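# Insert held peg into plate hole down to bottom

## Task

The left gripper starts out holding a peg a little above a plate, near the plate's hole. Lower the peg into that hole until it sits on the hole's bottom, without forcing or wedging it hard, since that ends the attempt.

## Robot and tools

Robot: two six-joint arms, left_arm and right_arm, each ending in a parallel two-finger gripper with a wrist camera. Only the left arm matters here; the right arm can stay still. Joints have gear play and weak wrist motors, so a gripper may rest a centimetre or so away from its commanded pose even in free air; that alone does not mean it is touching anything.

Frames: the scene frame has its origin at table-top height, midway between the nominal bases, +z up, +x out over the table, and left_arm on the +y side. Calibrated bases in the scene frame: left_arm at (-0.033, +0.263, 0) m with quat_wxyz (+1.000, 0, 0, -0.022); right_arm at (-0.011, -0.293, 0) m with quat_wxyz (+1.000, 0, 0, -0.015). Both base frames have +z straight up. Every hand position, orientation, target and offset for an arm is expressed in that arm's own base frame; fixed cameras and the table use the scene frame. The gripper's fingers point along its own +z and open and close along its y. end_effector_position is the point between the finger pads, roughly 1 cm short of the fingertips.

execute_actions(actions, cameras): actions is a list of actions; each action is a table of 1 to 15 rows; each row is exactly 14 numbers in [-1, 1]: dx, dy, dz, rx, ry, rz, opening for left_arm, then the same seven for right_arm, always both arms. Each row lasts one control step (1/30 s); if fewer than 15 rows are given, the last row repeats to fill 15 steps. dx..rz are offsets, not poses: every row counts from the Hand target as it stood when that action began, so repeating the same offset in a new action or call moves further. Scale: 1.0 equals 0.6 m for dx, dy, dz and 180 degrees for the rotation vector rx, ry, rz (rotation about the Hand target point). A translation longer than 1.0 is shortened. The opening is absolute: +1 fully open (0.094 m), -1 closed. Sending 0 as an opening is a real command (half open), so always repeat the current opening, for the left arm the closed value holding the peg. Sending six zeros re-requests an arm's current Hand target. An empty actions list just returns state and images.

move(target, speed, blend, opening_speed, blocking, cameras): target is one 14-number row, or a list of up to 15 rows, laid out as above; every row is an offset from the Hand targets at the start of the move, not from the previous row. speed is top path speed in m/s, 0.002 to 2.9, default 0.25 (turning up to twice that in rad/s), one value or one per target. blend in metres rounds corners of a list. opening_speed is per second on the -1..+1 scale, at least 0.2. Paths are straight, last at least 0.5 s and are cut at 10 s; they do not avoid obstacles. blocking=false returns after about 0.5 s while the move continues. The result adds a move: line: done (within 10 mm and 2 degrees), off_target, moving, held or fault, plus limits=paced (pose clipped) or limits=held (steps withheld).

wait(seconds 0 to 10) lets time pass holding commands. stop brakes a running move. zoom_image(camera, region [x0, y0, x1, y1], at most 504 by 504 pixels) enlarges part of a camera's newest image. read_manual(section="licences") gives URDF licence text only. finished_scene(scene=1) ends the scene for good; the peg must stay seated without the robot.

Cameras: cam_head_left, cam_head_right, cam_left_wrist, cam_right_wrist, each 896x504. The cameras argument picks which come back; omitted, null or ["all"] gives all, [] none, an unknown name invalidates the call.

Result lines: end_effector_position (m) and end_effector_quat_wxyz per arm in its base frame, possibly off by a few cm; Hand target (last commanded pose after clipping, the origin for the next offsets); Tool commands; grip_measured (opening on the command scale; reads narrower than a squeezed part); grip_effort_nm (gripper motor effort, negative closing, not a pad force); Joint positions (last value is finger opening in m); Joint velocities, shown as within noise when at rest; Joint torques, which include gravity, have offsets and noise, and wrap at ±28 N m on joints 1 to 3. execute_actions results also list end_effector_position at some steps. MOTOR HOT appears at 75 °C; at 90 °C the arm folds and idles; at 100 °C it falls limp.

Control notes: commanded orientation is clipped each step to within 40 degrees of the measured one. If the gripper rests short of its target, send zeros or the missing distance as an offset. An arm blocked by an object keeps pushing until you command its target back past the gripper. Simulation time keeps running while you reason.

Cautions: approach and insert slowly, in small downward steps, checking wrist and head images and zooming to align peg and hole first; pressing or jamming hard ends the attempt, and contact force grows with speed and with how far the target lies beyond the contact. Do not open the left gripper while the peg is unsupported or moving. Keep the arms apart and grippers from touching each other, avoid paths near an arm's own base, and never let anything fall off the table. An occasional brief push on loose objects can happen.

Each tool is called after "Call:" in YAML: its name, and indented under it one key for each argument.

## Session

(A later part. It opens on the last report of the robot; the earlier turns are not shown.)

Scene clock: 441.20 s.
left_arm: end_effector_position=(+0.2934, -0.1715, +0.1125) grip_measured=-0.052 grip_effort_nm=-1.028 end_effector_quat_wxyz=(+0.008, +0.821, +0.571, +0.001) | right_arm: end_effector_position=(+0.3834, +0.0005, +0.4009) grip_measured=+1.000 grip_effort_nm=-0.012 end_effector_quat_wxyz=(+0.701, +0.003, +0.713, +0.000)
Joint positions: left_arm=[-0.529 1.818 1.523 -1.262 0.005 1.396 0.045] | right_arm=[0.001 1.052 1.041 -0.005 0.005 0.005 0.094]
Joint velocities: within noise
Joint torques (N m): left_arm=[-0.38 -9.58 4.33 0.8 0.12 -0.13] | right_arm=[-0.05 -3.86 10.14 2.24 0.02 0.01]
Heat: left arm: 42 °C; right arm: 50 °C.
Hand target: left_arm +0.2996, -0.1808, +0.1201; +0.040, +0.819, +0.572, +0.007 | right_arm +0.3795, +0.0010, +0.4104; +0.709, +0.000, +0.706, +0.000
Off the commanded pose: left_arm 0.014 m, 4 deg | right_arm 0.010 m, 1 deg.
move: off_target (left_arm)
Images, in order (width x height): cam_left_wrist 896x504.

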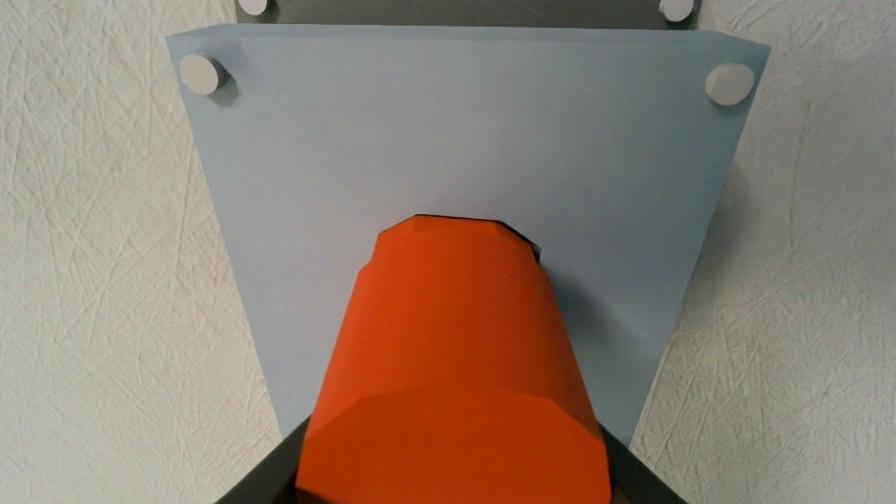

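Call:
move:
  target:
    - [0,0,0.053,0,0,0,-1,0,0,0,0,0,0,1]
    - [0.0172,0.0357,0.053,0.0007,0.0012,0,-1,0,0,0,0,0,0,1]
    - [-0.0013,0.0025,0.053,0.0007,0.0012,0,-1,0,0,0,0,0,0,1]
    - [-0.0013,0.0025,-0.0,0.0007,0.0012,0,-1,0,0,0,0,0,0,1]
  speed: 0.06
  cameras: ["cam_left_wrist"]

Call:
zoom_image:
  camera: "cam_left_wrist"
  region: [350, 170, 560, 288]

Scene clock: 454.17 s.
left_arm: end_effector_position=(+0.2938, -0.1699, +0.1121) grip_measured=-0.052 grip_effort_nm=-1.028 end_effector_quat_wxyz=(+0.007, +0.818, +0.575, +0.001) | right_arm: end_effector_position=(+0.3834, +0.0005, +0.4009) grip_measured=+1.000 grip_effort_nm=-0.012 end_effector_quat_wxyz=(+0.701, +0.003, +0.713, +0.000)
Joint positions: left_arm=[-0.525 1.818 1.521 -1.262 0.005 1.393 0.045] | right_arm=[0.001 1.052 1.041 -0.005 0.005 0.005 0.094]
Joint velocities: within noise
Joint torques (N m): left_arm=[-0.31 -9.26 4.34 0.74 0.05 -0.06] | right_arm=[0.01 -3.86 10.19 2.25 0.02 0.02]
Heat: left arm: 42 °C; right arm: 50 °C.
Hand target: left_arm +0.2988, -0.1793, +0.1201; +0.038, +0.819, +0.572, +0.007 | right_arm +0.3795, +0.0010, +0.4104; +0.709, +0.000, +0.706, +0.000
Off the commanded pose: left_arm 0.013 m, 4 deg | right_arm 0.010 m, 1 deg.
move: off_target (left_arm)
Images, in order (width x height): cam_left_wrist 896x504.

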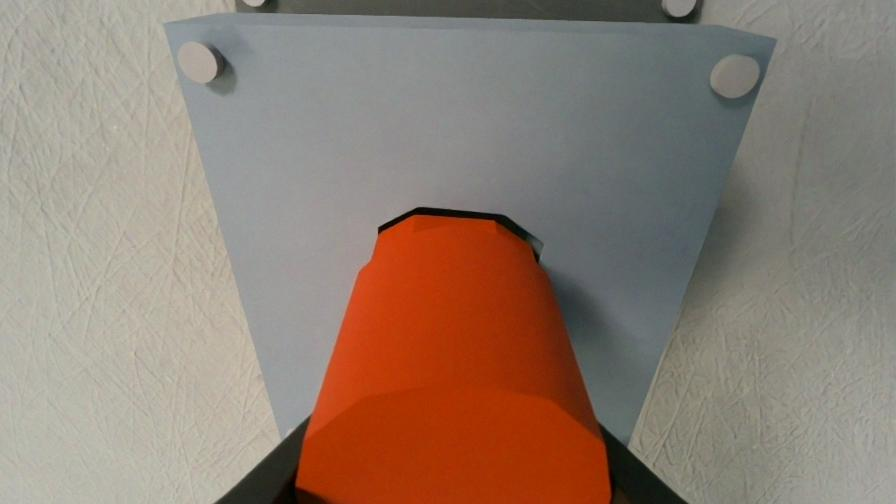

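Scaled by 2.400 from the camera's 896x504 image, which has a finer 1280x720 frame.

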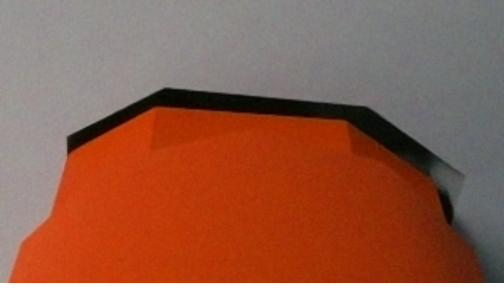

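Call:
move:
  target: [-0.0045,0.0,-0.009,0.0024,0.0041,-0.003,-1,0,0,0,0,0,0,1]
  speed: 0.03
  cameras: ["cam_left_wrist"]

Call:
zoom_image:
  camera: "cam_left_wrist"
  region: [350, 170, 560, 288]

Call:
wait:
  seconds: 0
  cameras: ["cam_head_left","cam_head_right"]

Call:
zoom_image:
  camera: "cam_head_left"
  region: [360, 210, 440, 280]

Call:
zoom_image:
  camera: "cam_head_right"
  region: [360, 210, 440, 280]

Scene clock: 464.33 s.
left_arm: end_effector_position=(+0.2936, -0.1694, +0.1113) grip_measured=-0.052 grip_effort_nm=-1.023 end_effector_quat_wxyz=(+0.006, +0.818, +0.575, +0.001) | right_arm: end_effector_position=(+0.3834, +0.0005, +0.4009) grip_measured=+1.000 grip_effort_nm=-0.017 end_effector_quat_wxyz=(+0.701, +0.003, +0.713, +0.000)
Joint positions: left_arm=[-0.525 1.818 1.518 -1.26 0.003 1.393 0.045] | right_arm=[0.001 1.052 1.041 -0.005 0.005 0.005 0.094]
Joint velocities: within noise
Joint torques (N m): left_arm=[-0.65 -8.9 3.37 0.74 0.11 -0.06] | right_arm=[0.01 -3.88 10.15 2.25 0.02 0.04]
Heat: left arm: 42 °C; right arm: 50 °C.
Hand target: left_arm +0.2961, -0.1793, +0.1147; +0.032, +0.822, +0.568, +0.003 | right_arm +0.3795, +0.0010, +0.4104; +0.709, +0.000, +0.706, +0.000
Off the commanded pose: left_arm 0.011 m, 3 deg | right_arm 0.010 m, 1 deg.
move: off_target (left_arm)
Images, in order (width x height): cam_left_wrist 896x504.

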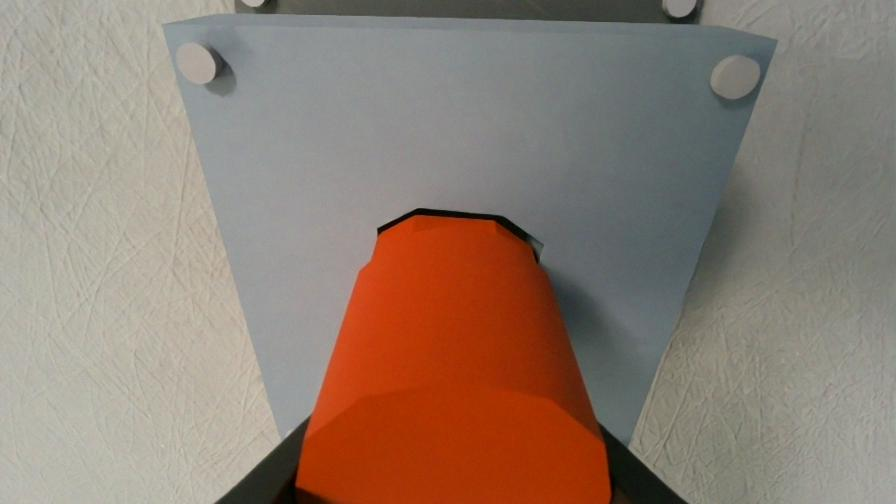

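Scaled by 2.400 from the camera's 896x504 image, which has a finer 1280x720 frame.

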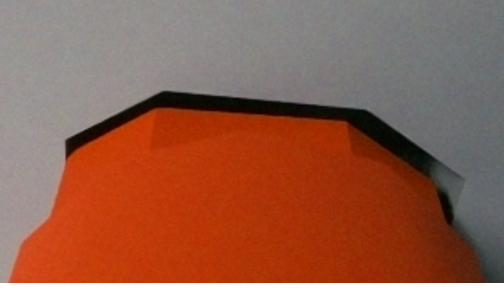

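Scene clock: 464.33 s.
left_arm: end_effector_position=(+0.2936, -0.1694, +0.1113) grip_measured=-0.052 grip_effort_nm=-1.023 end_effector_quat_wxyz=(+0.006, +0.818, +0.575, +0.001) | right_arm: end_effector_position=(+0.3834, +0.0005, +0.4009) grip_measured=+1.000 grip_effort_nm=-0.017 end_effector_quat_wxyz=(+0.701, +0.003, +0.713, +0.000)
Joint positions: left_arm=[-0.525 1.818 1.518 -1.26 0.003 1.393 0.045] | right_arm=[0.001 1.052 1.041 -0.005 0.005 0.005 0.094]
Joint velocities: within noise
Joint torques (N m): left_arm=[-0.65 -8.9 3.37 0.74 0.11 -0.06] | right_arm=[0.01 -3.88 10.15 2.25 0.02 0.04]
Heat: left arm: 42 °C; right arm: 50 °C.
Hand target: left_arm +0.2961, -0.1793, +0.1147; +0.032, +0.822, +0.568, +0.003 | right_arm +0.3795, +0.0010, +0.4104; +0.709, +0.000, +0.706, +0.000
Tool commands: left_gripper/opening=-1.0 right_gripper/opening=+1.0
Off the commanded pose: left_arm 0.011 m, 3 deg | right_arm 0.010 m, 1 deg.
Images, in order (width x height): cam_head_left 896x504, cam_head_right 896x504.

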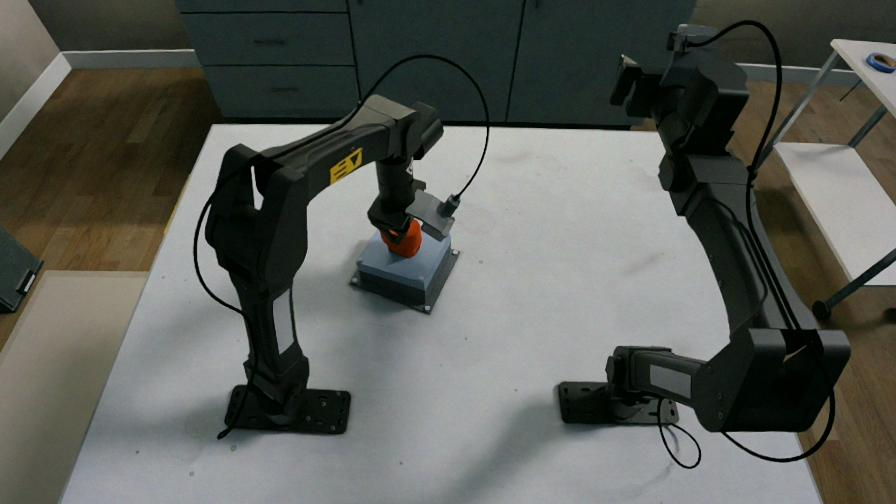

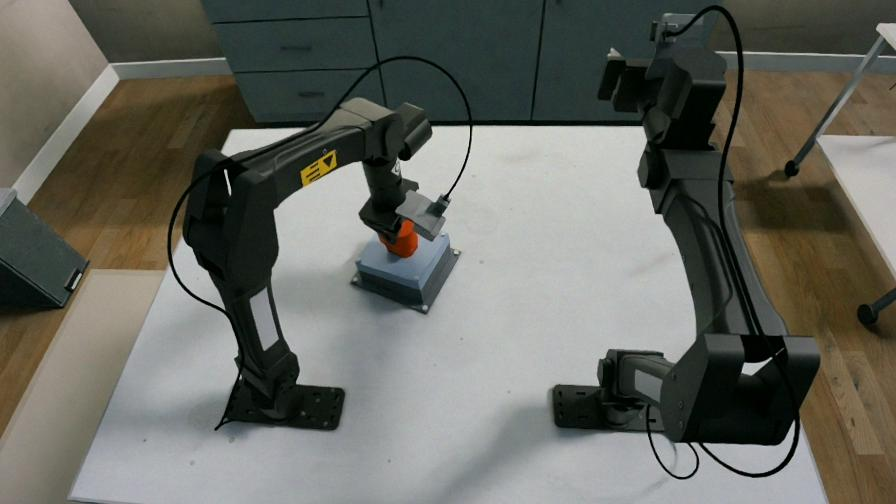

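Scaled by 6.300 from the camera's 896x504 image, which has a finer 1280x720 frame.

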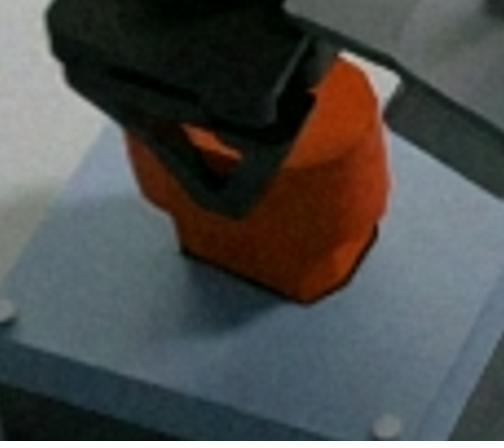

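Scaled by 6.300 from the camera's 896x504 image, which has a finer 1280x720 frame.

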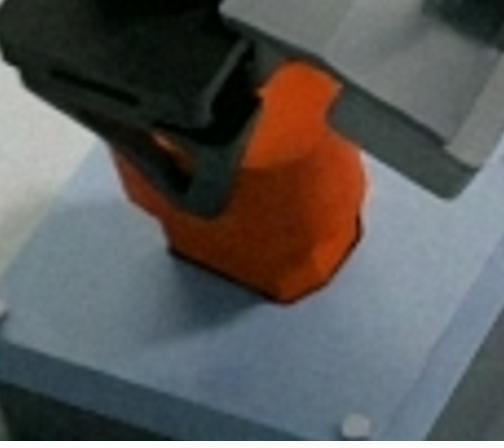

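Call:
move:
  target: [-0.006,0.0037,-0.003,0.0035,0.006,-0.002,-1,0,0,0,0,0,0,1]
  speed: 0.03
  cameras: ["cam_left_wrist"]

Call:
zoom_image:
  camera: "cam_left_wrist"
  region: [350, 170, 560, 288]

Scene clock: 470.07 s.
left_arm: end_effector_position=(+0.2936, -0.1694, +0.1113) grip_measured=-0.052 grip_effort_nm=-1.028 end_effector_quat_wxyz=(+0.006, +0.818, +0.575, +0.001) | right_arm: end_effector_position=(+0.3834, +0.0005, +0.4009) grip_measured=+1.000 grip_effort_nm=-0.012 end_effector_quat_wxyz=(+0.701, +0.003, +0.713, +0.000)
Joint positions: left_arm=[-0.525 1.818 1.518 -1.26 0.003 1.393 0.045] | right_arm=[0.001 1.052 1.041 -0.005 0.005 0.005 0.094]
Joint velocities: within noise
Joint torques (N m): left_arm=[-0.44 -8.39 3.38 0.64 0.11 0.06] | right_arm=[-0.01 -3.84 10.15 2.24 0.02 0.01]
Heat: left arm: 42 °C; right arm: 50 °C.
Hand target: left_arm +0.2925, -0.1771, +0.1129; +0.022, +0.824, +0.566, -0.001 | right_arm +0.3795, +0.0010, +0.4104; +0.709, +0.000, +0.706, +0.000
Off the commanded pose: left_arm 0.008 m, 2 deg | right_arm 0.010 m, 1 deg.
move: done
Images, in order (width x height): cam_left_wrist 896x504.

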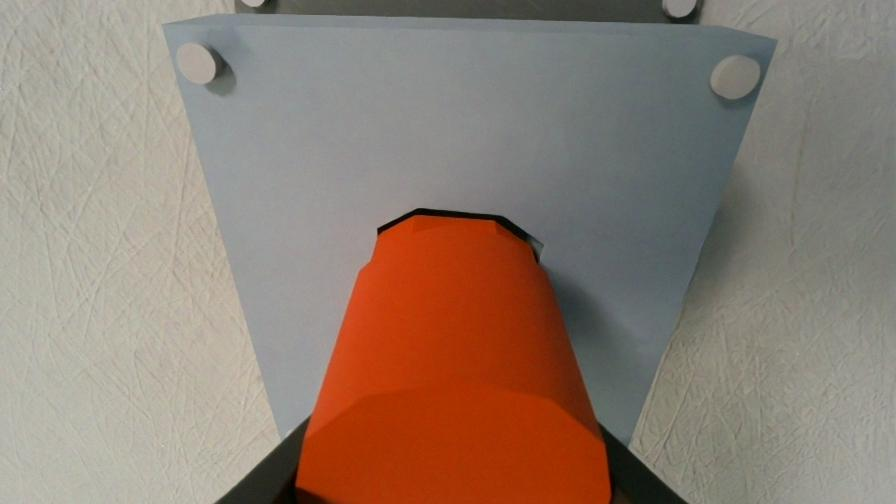

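Scaled by 2.400 from the camera's 896x504 image, which has a finer 1280x720 frame.

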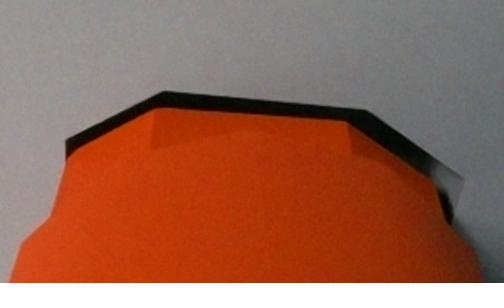

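Call:
move:
  target: [-0.003,0.002,-0.008,0.0,0.0,0,-1,0,0,0,0,0,0,1]
  speed: 0.03
  cameras: ["cam_left_wrist"]

Call:
zoom_image:
  camera: "cam_left_wrist"
  region: [350, 170, 560, 288]

Scene clock: 473.73 s.
left_arm: end_effector_position=(+0.2927, -0.1698, +0.1114) grip_measured=-0.052 grip_effort_nm=-1.028 end_effector_quat_wxyz=(+0.010, +0.821, +0.571, +0.004) | right_arm: end_effector_position=(+0.3834, +0.0005, +0.4009) grip_measured=+1.000 grip_effort_nm=-0.017 end_effector_quat_wxyz=(+0.701, +0.003, +0.713, +0.000)
Joint positions: left_arm=[-0.528 1.805 1.503 -1.246 0.002 1.397 0.045] | right_arm=[0.001 1.052 1.041 -0.005 0.005 0.005 0.094]
Joint velocities: within noise
Joint torques (N m): left_arm=[-0.72 -7.97 2.44 0.72 0.11 0.05] | right_arm=[-0.02 -3.81 10.11 2.27 0.01 0.01]
Heat: left arm: 42 °C; right arm: 50 °C.
Hand target: left_arm +0.2907, -0.1759, +0.1081; +0.022, +0.824, +0.566, -0.001 | right_arm +0.3795, +0.0010, +0.4104; +0.709, +0.000, +0.706, +0.000
Off the commanded pose: left_arm 0.007 m, 2 deg | right_arm 0.010 m, 1 deg.
move: done
Images, in order (width x height): cam_left_wrist 896x504.

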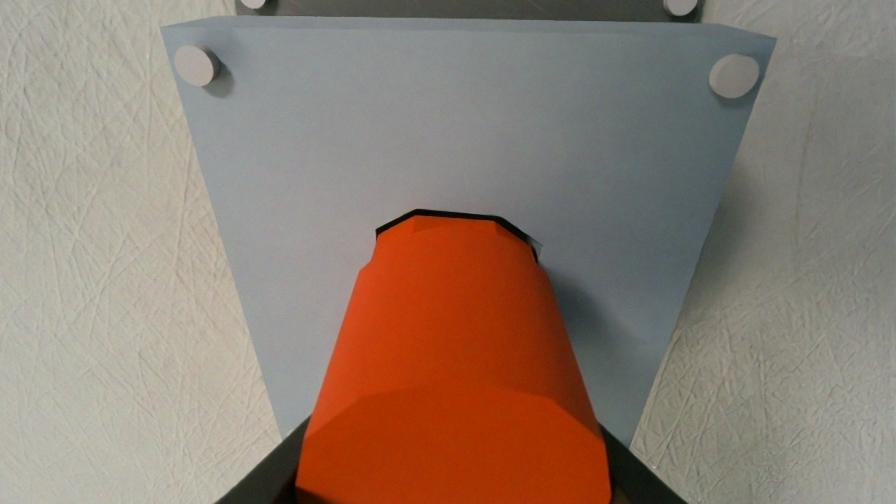

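Scaled by 2.400 from the camera's 896x504 image, which has a finer 1280x720 frame.

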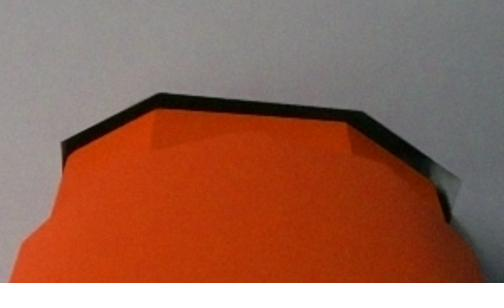

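Call:
move:
  target: [-0.001,0.0005,0.004,0.0048,0.0082,0,-1,0,0,0,0,0,0,1]
  speed: 0.03
  cameras: ["cam_left_wrist"]

Call:
zoom_image:
  camera: "cam_left_wrist"
  region: [350, 170, 560, 288]

Scene clock: 478.37 s.
left_arm: end_effector_position=(+0.2927, -0.1698, +0.1114) grip_measured=-0.052 grip_effort_nm=-1.028 end_effector_quat_wxyz=(+0.010, +0.819, +0.573, +0.004) | right_arm: end_effector_position=(+0.3834, +0.0005, +0.4009) grip_measured=+1.000 grip_effort_nm=-0.012 end_effector_quat_wxyz=(+0.701, +0.003, +0.713, +0.000)
Joint positions: left_arm=[-0.528 1.805 1.503 -1.246 0.002 1.393 0.045] | right_arm=[0.001 1.052 1.041 -0.005 0.005 0.005 0.094]
Joint velocities: within noise
Joint torques (N m): left_arm=[-0.43 -6.27 5.71 0.11 0.09 0.05] | right_arm=[-0.01 -3.88 10.18 2.26 0.01 0.01]
Heat: left arm: 42 °C; right arm: 50 °C.
Hand target: left_arm +0.2901, -0.1756, +0.1105; +0.008, +0.824, +0.566, -0.008 | right_arm +0.3795, +0.0010, +0.4104; +0.709, +0.000, +0.706, +0.000
Off the commanded pose: left_arm 0.006 m, 2 deg | right_arm 0.010 m, 1 deg.
move: done
Images, in order (width x height): cam_left_wrist 896x504.

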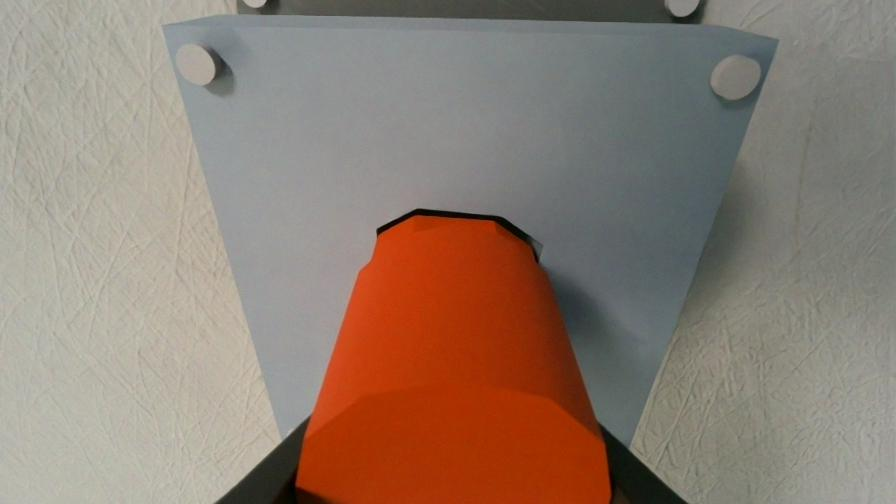

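Scaled by 2.400 from the camera's 896x504 image, which has a finer 1280x720 frame.

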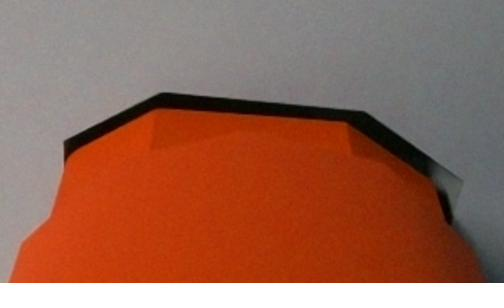

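Call:
move:
  target: [0.0,0.0,0.0,0.0048,0.0082,-0.005,-1,0,0,0,0,0,0,1]
  speed: 0.03
  cameras: ["cam_left_wrist"]

Call:
zoom_image:
  camera: "cam_left_wrist"
  region: [350, 170, 560, 288]

Scene clock: 482.70 s.
left_arm: end_effector_position=(+0.2936, -0.1704, +0.1114) grip_measured=-0.052 grip_effort_nm=-1.023 end_effector_quat_wxyz=(+0.001, +0.822, +0.569, +0.000) | right_arm: end_effector_position=(+0.3834, +0.0005, +0.4009) grip_measured=+1.000 grip_effort_nm=-0.017 end_effector_quat_wxyz=(+0.701, +0.003, +0.713, +0.000)
Joint positions: left_arm=[-0.528 1.828 1.532 -1.272 0.002 1.403 0.045] | right_arm=[0.001 1.052 1.041 -0.005 0.005 0.005 0.094]
Joint velocities: within noise
Joint torques (N m): left_arm=[-0.54 -5.85 6.32 -0.05 0.12 0.07] | right_arm=[-0.03 -3.92 10.17 2.25 0.01 0.01]
Heat: left arm: 42 °C; right arm: 50 °C.
Hand target: left_arm +0.2901, -0.1756, +0.1105; -0.005, +0.829, +0.560, -0.014 | right_arm +0.3795, +0.0010, +0.4104; +0.709, +0.000, +0.706, +0.000
Off the commanded pose: left_arm 0.006 m, 2 deg | right_arm 0.010 m, 1 deg.
move: done
Images, in order (width x height): cam_left_wrist 896x504.

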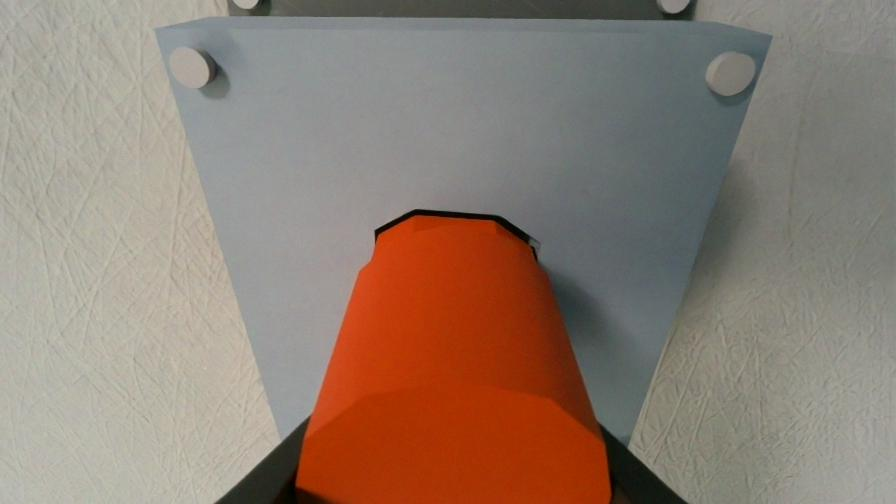

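Scaled by 2.400 from the camera's 896x504 image, which has a finer 1280x720 frame.

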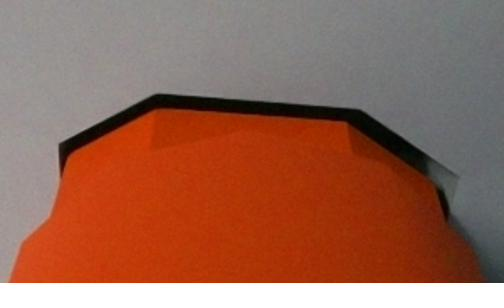

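Call:
move:
  target: [-0.001,0.0005,-0.012,0,0,0,-1,0,0,0,0,0,0,1]
  speed: 0.03
  cameras: ["cam_left_wrist"]

Call:
zoom_image:
  camera: "cam_left_wrist"
  region: [350, 170, 560, 288]

Scene clock: 488.20 s.
left_arm: end_effector_position=(+0.2936, -0.1704, +0.1114) grip_measured=-0.052 grip_effort_nm=-1.028 end_effector_quat_wxyz=(+0.001, +0.822, +0.569, +0.000) | right_arm: end_effector_position=(+0.3834, +0.0005, +0.4009) grip_measured=+1.000 grip_effort_nm=-0.017 end_effector_quat_wxyz=(+0.701, +0.003, +0.713, +0.000)
Joint positions: left_arm=[-0.528 1.828 1.532 -1.272 0.002 1.403 0.045] | right_arm=[0.001 1.052 1.041 -0.005 0.005 0.005 0.094]
Joint velocities: within noise
Joint torques (N m): left_arm=[-0.61 -5.93 4 0.33 0.13 0.09] | right_arm=[0.05 -3.92 10.15 2.24 0.02 0.02]
Heat: left arm: 43 °C; right arm: 50 °C.
Hand target: left_arm +0.2895, -0.1753, +0.1033; -0.005, +0.829, +0.560, -0.014 | right_arm +0.3795, +0.0010, +0.4104; +0.709, +0.000, +0.706, +0.000
Off the commanded pose: left_arm 0.010 m, 2 deg | right_arm 0.010 m, 1 deg.
move: done
Images, in order (width x height): cam_left_wrist 896x504.

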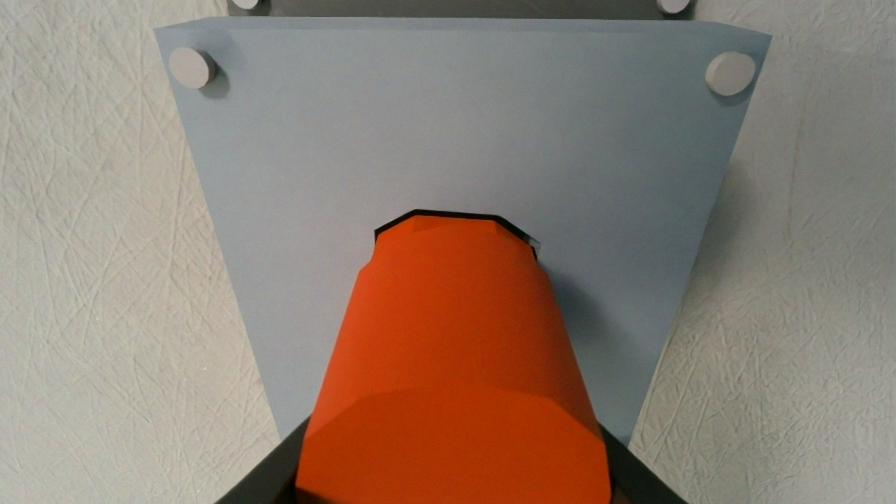

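Scaled by 2.400 from the camera's 896x504 image, which has a finer 1280x720 frame.

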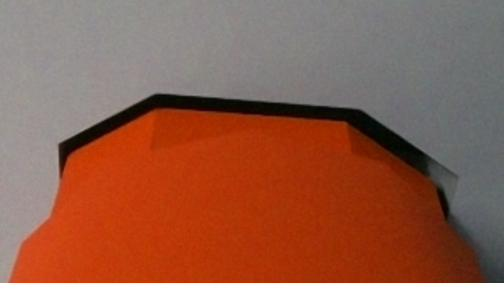

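Call:
move:
  target: [0,0,-0.008,0,0,0,-1,0,0,0,0,0,0,1]
  speed: 0.03
  cameras: ["cam_left_wrist"]

Call:
zoom_image:
  camera: "cam_left_wrist"
  region: [350, 170, 560, 288]

Scene clock: 492.50 s.
left_arm: end_effector_position=(+0.2933, -0.1702, +0.1110) grip_measured=-0.052 grip_effort_nm=-1.028 end_effector_quat_wxyz=(+0.001, +0.823, +0.568, -0.001) | right_arm: end_effector_position=(+0.3834, +0.0005, +0.4009) grip_measured=+1.000 grip_effort_nm=-0.012 end_effector_quat_wxyz=(+0.701, +0.003, +0.713, +0.000)
Joint positions: left_arm=[-0.528 1.828 1.531 -1.272 0.002 1.406 0.045] | right_arm=[0.001 1.052 1.041 -0.005 0.005 0.005 0.094]
Joint velocities: within noise
Joint torques (N m): left_arm=[-0.57 -5.86 2.65 0.48 0.14 0.11] | right_arm=[-0.01 -3.92 10.15 2.25 0.01 0.01]
Heat: left arm: 42 °C; right arm: 50 °C.
Hand target: left_arm +0.2895, -0.1753, +0.0985; -0.005, +0.829, +0.560, -0.014 | right_arm +0.3795, +0.0010, +0.4104; +0.709, +0.000, +0.706, +0.000
Off the commanded pose: left_arm 0.014 m, 2 deg | right_arm 0.010 m, 1 deg.
move: off_target (left_arm)
Images, in order (width x height): cam_left_wrist 896x504.

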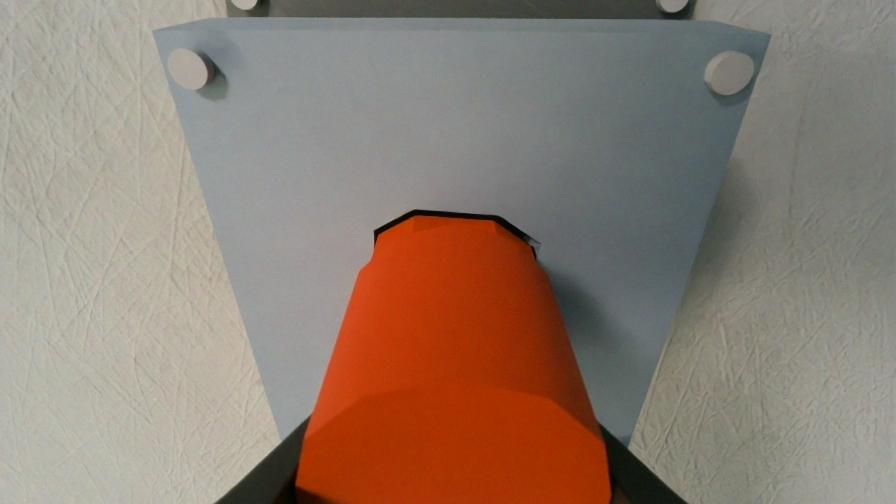

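Scaled by 2.400 from the camera's 896x504 image, which has a finer 1280x720 frame.

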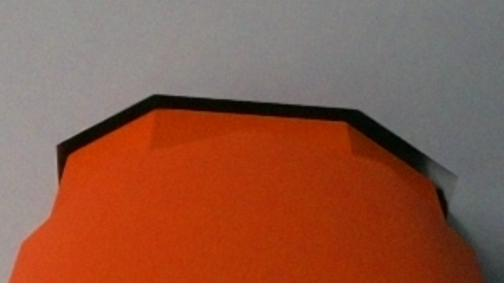

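Call:
wait:
  seconds: 0

Call:
zoom_image:
  camera: "cam_head_right"
  region: [370, 220, 430, 270]

Call:
zoom_image:
  camera: "cam_head_left"
  region: [370, 220, 430, 270]

Call:
zoom_image:
  camera: "cam_left_wrist"
  region: [360, 200, 460, 290]

Call:
zoom_image:
  camera: "cam_left_wrist"
  region: [460, 200, 560, 290]

Scene clock: 511.30 s.
left_arm: end_effector_position=(+0.2933, -0.1702, +0.1110) grip_measured=-0.052 grip_effort_nm=-1.028 end_effector_quat_wxyz=(+0.001, +0.823, +0.568, -0.001) | right_arm: end_effector_position=(+0.3834, +0.0005, +0.4009) grip_measured=+1.000 grip_effort_nm=-0.017 end_effector_quat_wxyz=(+0.701, +0.003, +0.713, +0.000)
Joint positions: left_arm=[-0.528 1.828 1.531 -1.272 0.002 1.406 0.045] | right_arm=[0.001 1.052 1.041 -0.005 0.005 0.005 0.094]
Joint velocities: within noise
Joint torques (N m): left_arm=[-0.61 -5.7 2.78 0.52 0.15 0.08] | right_arm=[0.03 -3.82 10.11 2.26 0.03 0.03]
Heat: left arm: 41 °C; right arm: 50 °C.
Hand target: left_arm +0.2895, -0.1753, +0.0985; -0.005, +0.829, +0.560, -0.014 | right_arm +0.3795, +0.0010, +0.4104; +0.709, +0.000, +0.706, +0.000
Tool commands: left_gripper/opening=-1.0 right_gripper/opening=+1.0
Off the commanded pose: left_arm 0.014 m, 2 deg | right_arm 0.010 m, 1 deg.

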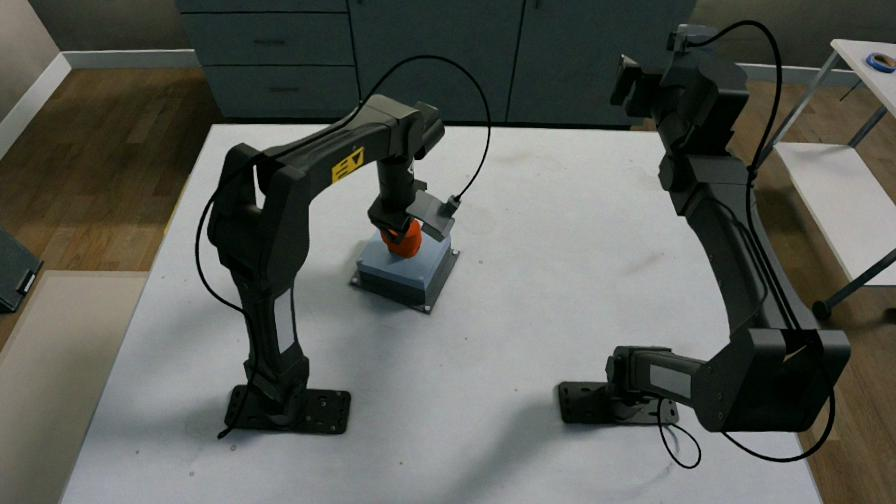

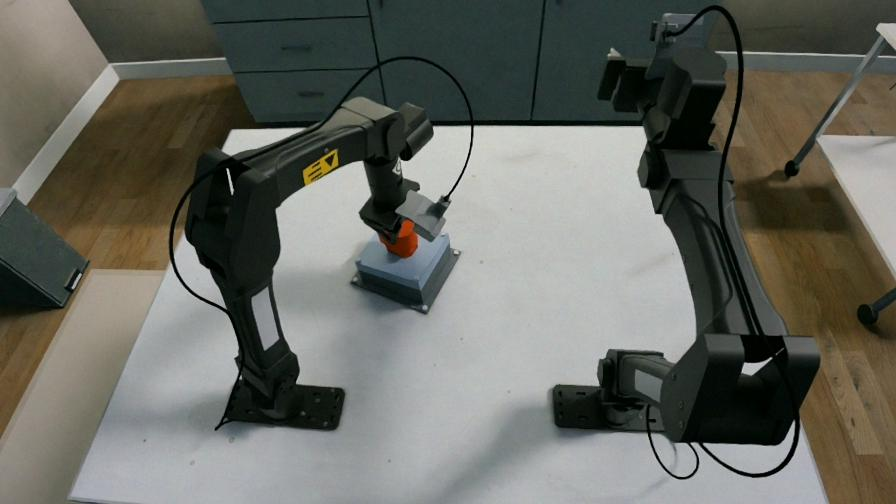

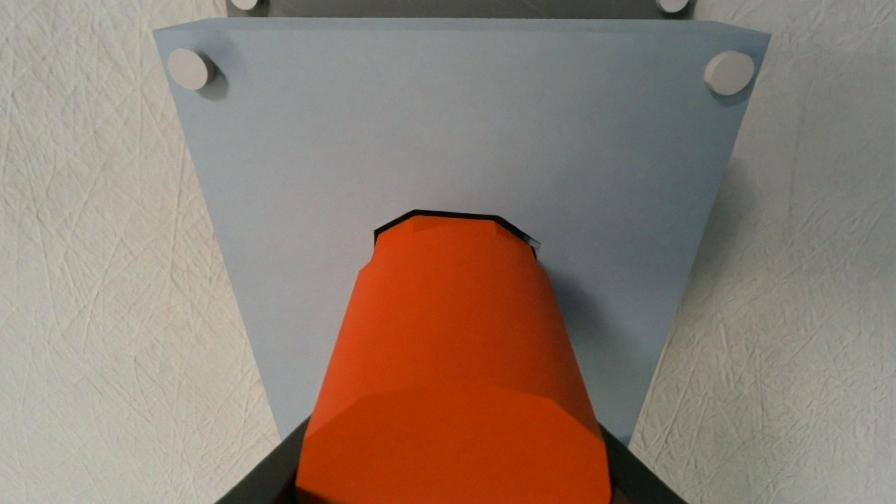

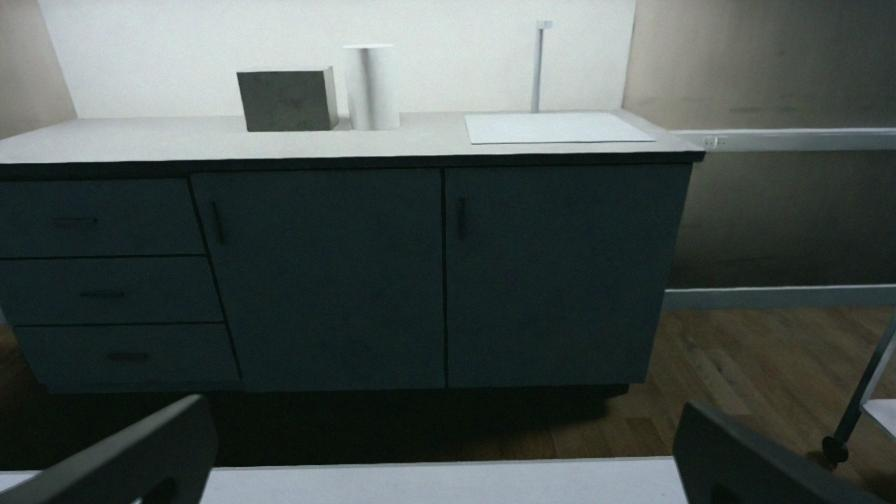

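Scaled by 8.400 from the camera's 896x504 image, which has a finer 1280x720 frame.

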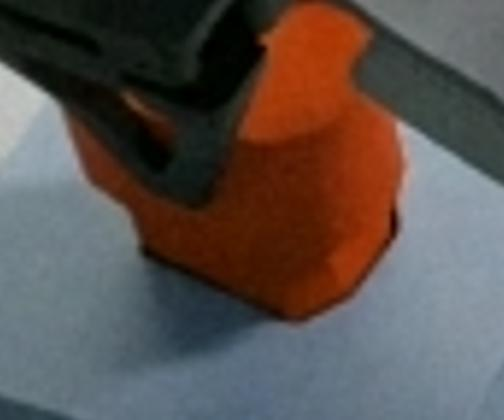

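Scaled by 8.400 from the camera's 896x504 image, which has a finer 1280x720 frame.

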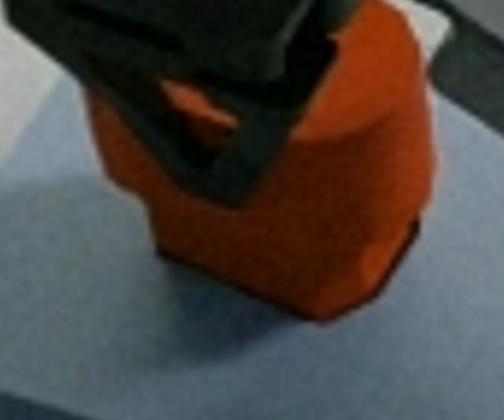

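Scaled by 5.040 from the camera's 896x504 image, which has a finer 1280x720 frame.

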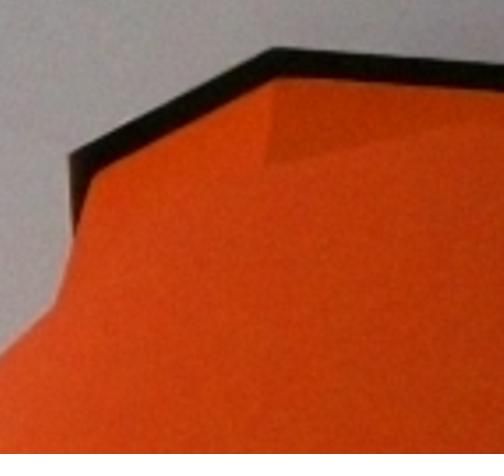

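Scaled by 5.040 from the camera's 896x504 image, which has a finer 1280x720 frame.

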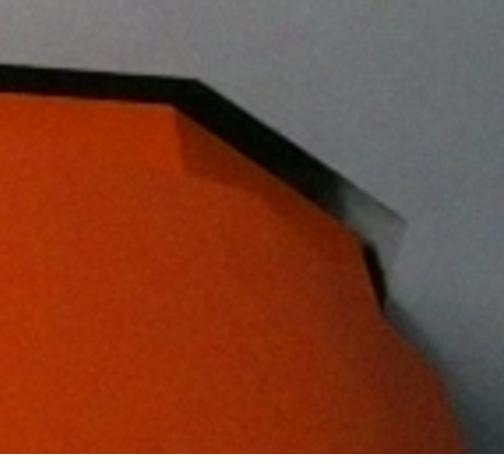

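Call:
move:
  target: [0.0,0.0,0.08,0,0,0,-1,0,0,0,0,0,0,1]
  speed: 0.1

Call:
zoom_image:
  camera: "cam_head_right"
  region: [370, 210, 430, 260]

Call:
zoom_image:
  camera: "cam_head_left"
  region: [370, 210, 440, 270]

Call:
zoom_image:
  camera: "cam_left_wrist"
  region: [280, 120, 620, 310]

Scene clock: 539.60 s.
left_arm: end_effector_position=(+0.2900, -0.1700, +0.1382) grip_measured=-0.052 grip_effort_nm=-1.028 end_effector_quat_wxyz=(-0.012, +0.824, +0.566, -0.006) | right_arm: end_effector_position=(+0.3834, +0.0005, +0.4009) grip_measured=+1.000 grip_effort_nm=-0.017 end_effector_quat_wxyz=(+0.701, +0.003, +0.713, +0.000)
Joint positions: left_arm=[-0.532 1.844 1.658 -1.412 0.002 1.405 0.045] | right_arm=[0.001 1.052 1.041 -0.005 0.005 0.005 0.094]
Joint velocities: within noise
Joint torques (N m): left_arm=[-0.39 -7.08 7.69 -0.11 0.11 0.06] | right_arm=[0.01 -3.89 10.18 2.26 0.03 0.02]
Heat: left arm: 40 °C; right arm: 50 °C.
Hand target: left_arm +0.2895, -0.1753, +0.1465; -0.005, +0.829, +0.560, -0.014 | right_arm +0.3795, +0.0010, +0.4104; +0.709, +0.000, +0.706, +0.000
Off the commanded pose: left_arm 0.010 m, 1 deg | right_arm 0.010 m, 1 deg.
move: done

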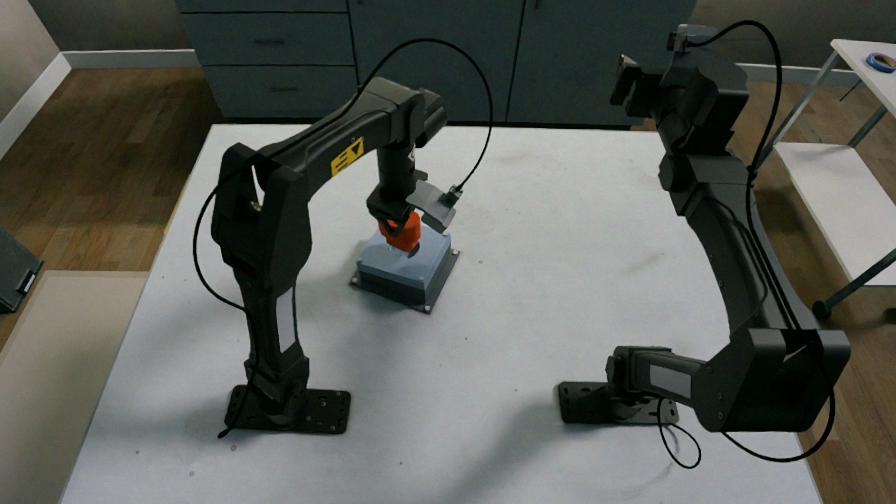

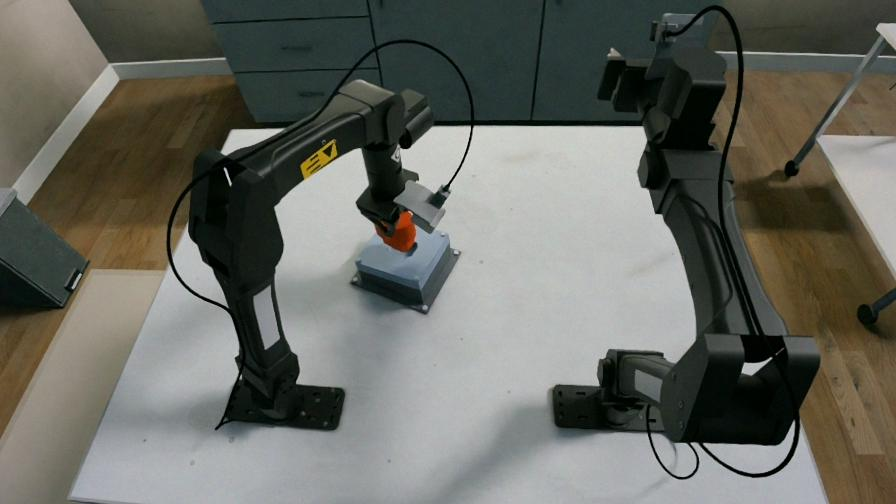

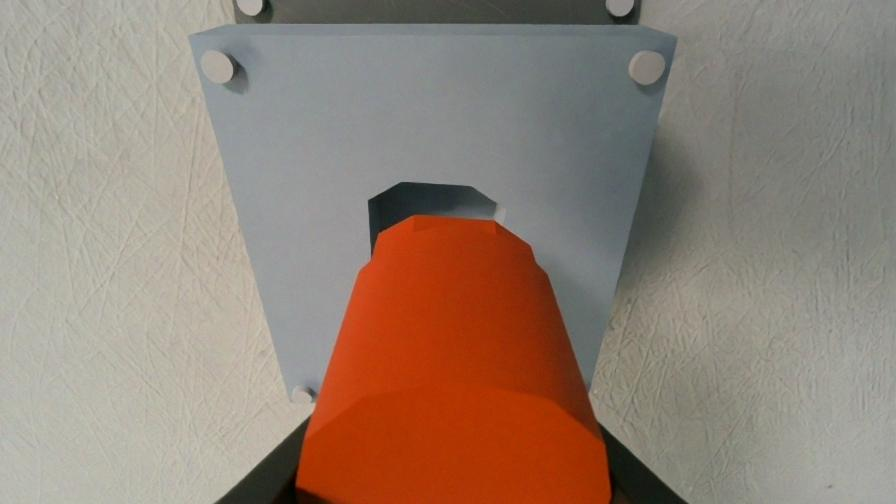

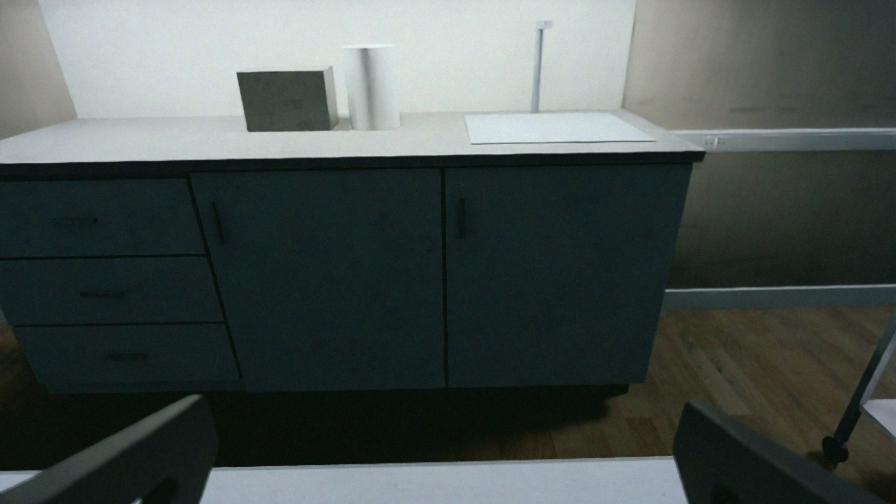

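Scaled by 8.400 from the camera's 896x504 image, which has a finer 1280x720 frame.

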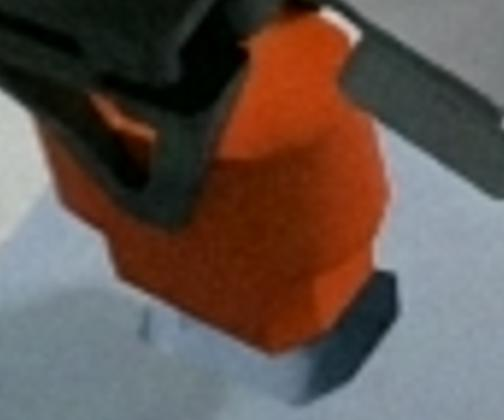

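Scaled by 7.200 from the camera's 896x504 image, which has a finer 1280x720 frame.

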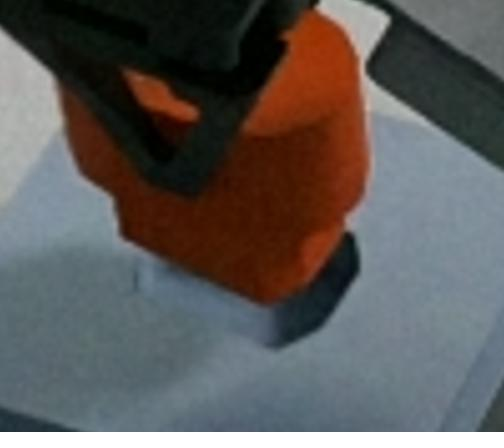

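Scaled by 1.482 from the camera's 896x504 image, which has a finer 1280x720 frame.

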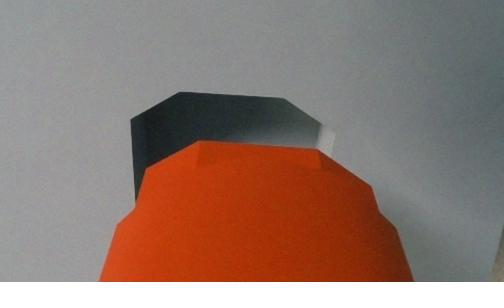

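Call:
move:
  target:
    - [0.0138,-0.0077,0.01,-0.0146,-0.0247,0,-1,0,0,0,0,0,0,1]
    - [0.0138,-0.0077,-0.044,-0.0146,-0.0247,0,-1,0,0,0,0,0,0,1]
  speed: 0.06
  cameras: ["cam_left_wrist"]

Call:
zoom_image:
  camera: "cam_left_wrist"
  region: [350, 170, 560, 288]

Scene clock: 579.00 s.
left_arm: end_effector_position=(+0.2904, -0.1701, +0.1138) grip_measured=-0.052 grip_effort_nm=-1.028 end_effector_quat_wxyz=(+0.000, +0.825, +0.565, -0.009) | right_arm: end_effector_position=(+0.3834, +0.0005, +0.4009) grip_measured=+1.000 grip_effort_nm=-0.012 end_effector_quat_wxyz=(+0.701, +0.003, +0.713, +0.000)
Joint positions: left_arm=[-0.525 1.827 1.54 -1.292 0.016 1.417 0.045] | right_arm=[0.001 1.052 1.041 -0.005 0.005 0.005 0.094]
Joint velocities: within noise
Joint torques (N m): left_arm=[-0.31 -9.62 3.38 0.97 0.1 0.08] | right_arm=[-0.01 -3.85 10.13 2.24 0.03 0.02]
Heat: left arm: 43 °C; right arm: 50 °C.
Hand target: left_arm +0.2978, -0.1799, +0.1201; +0.035, +0.828, +0.559, +0.005 | right_arm +0.3795, +0.0010, +0.4104; +0.709, +0.000, +0.706, +0.000
Off the commanded pose: left_arm 0.014 m, 4 deg | right_arm 0.010 m, 1 deg.
move: off_target (left_arm)
Images, in order (width x height): cam_left_wrist 896x504.

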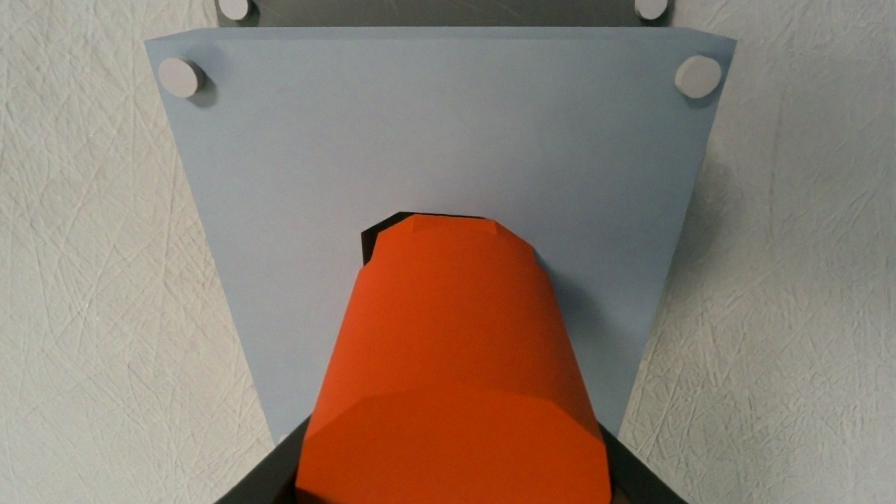

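Scaled by 2.400 from the camera's 896x504 image, which has a finer 1280x720 frame.

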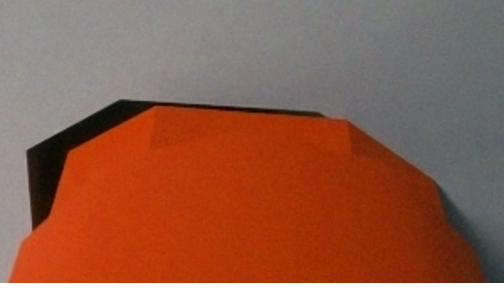

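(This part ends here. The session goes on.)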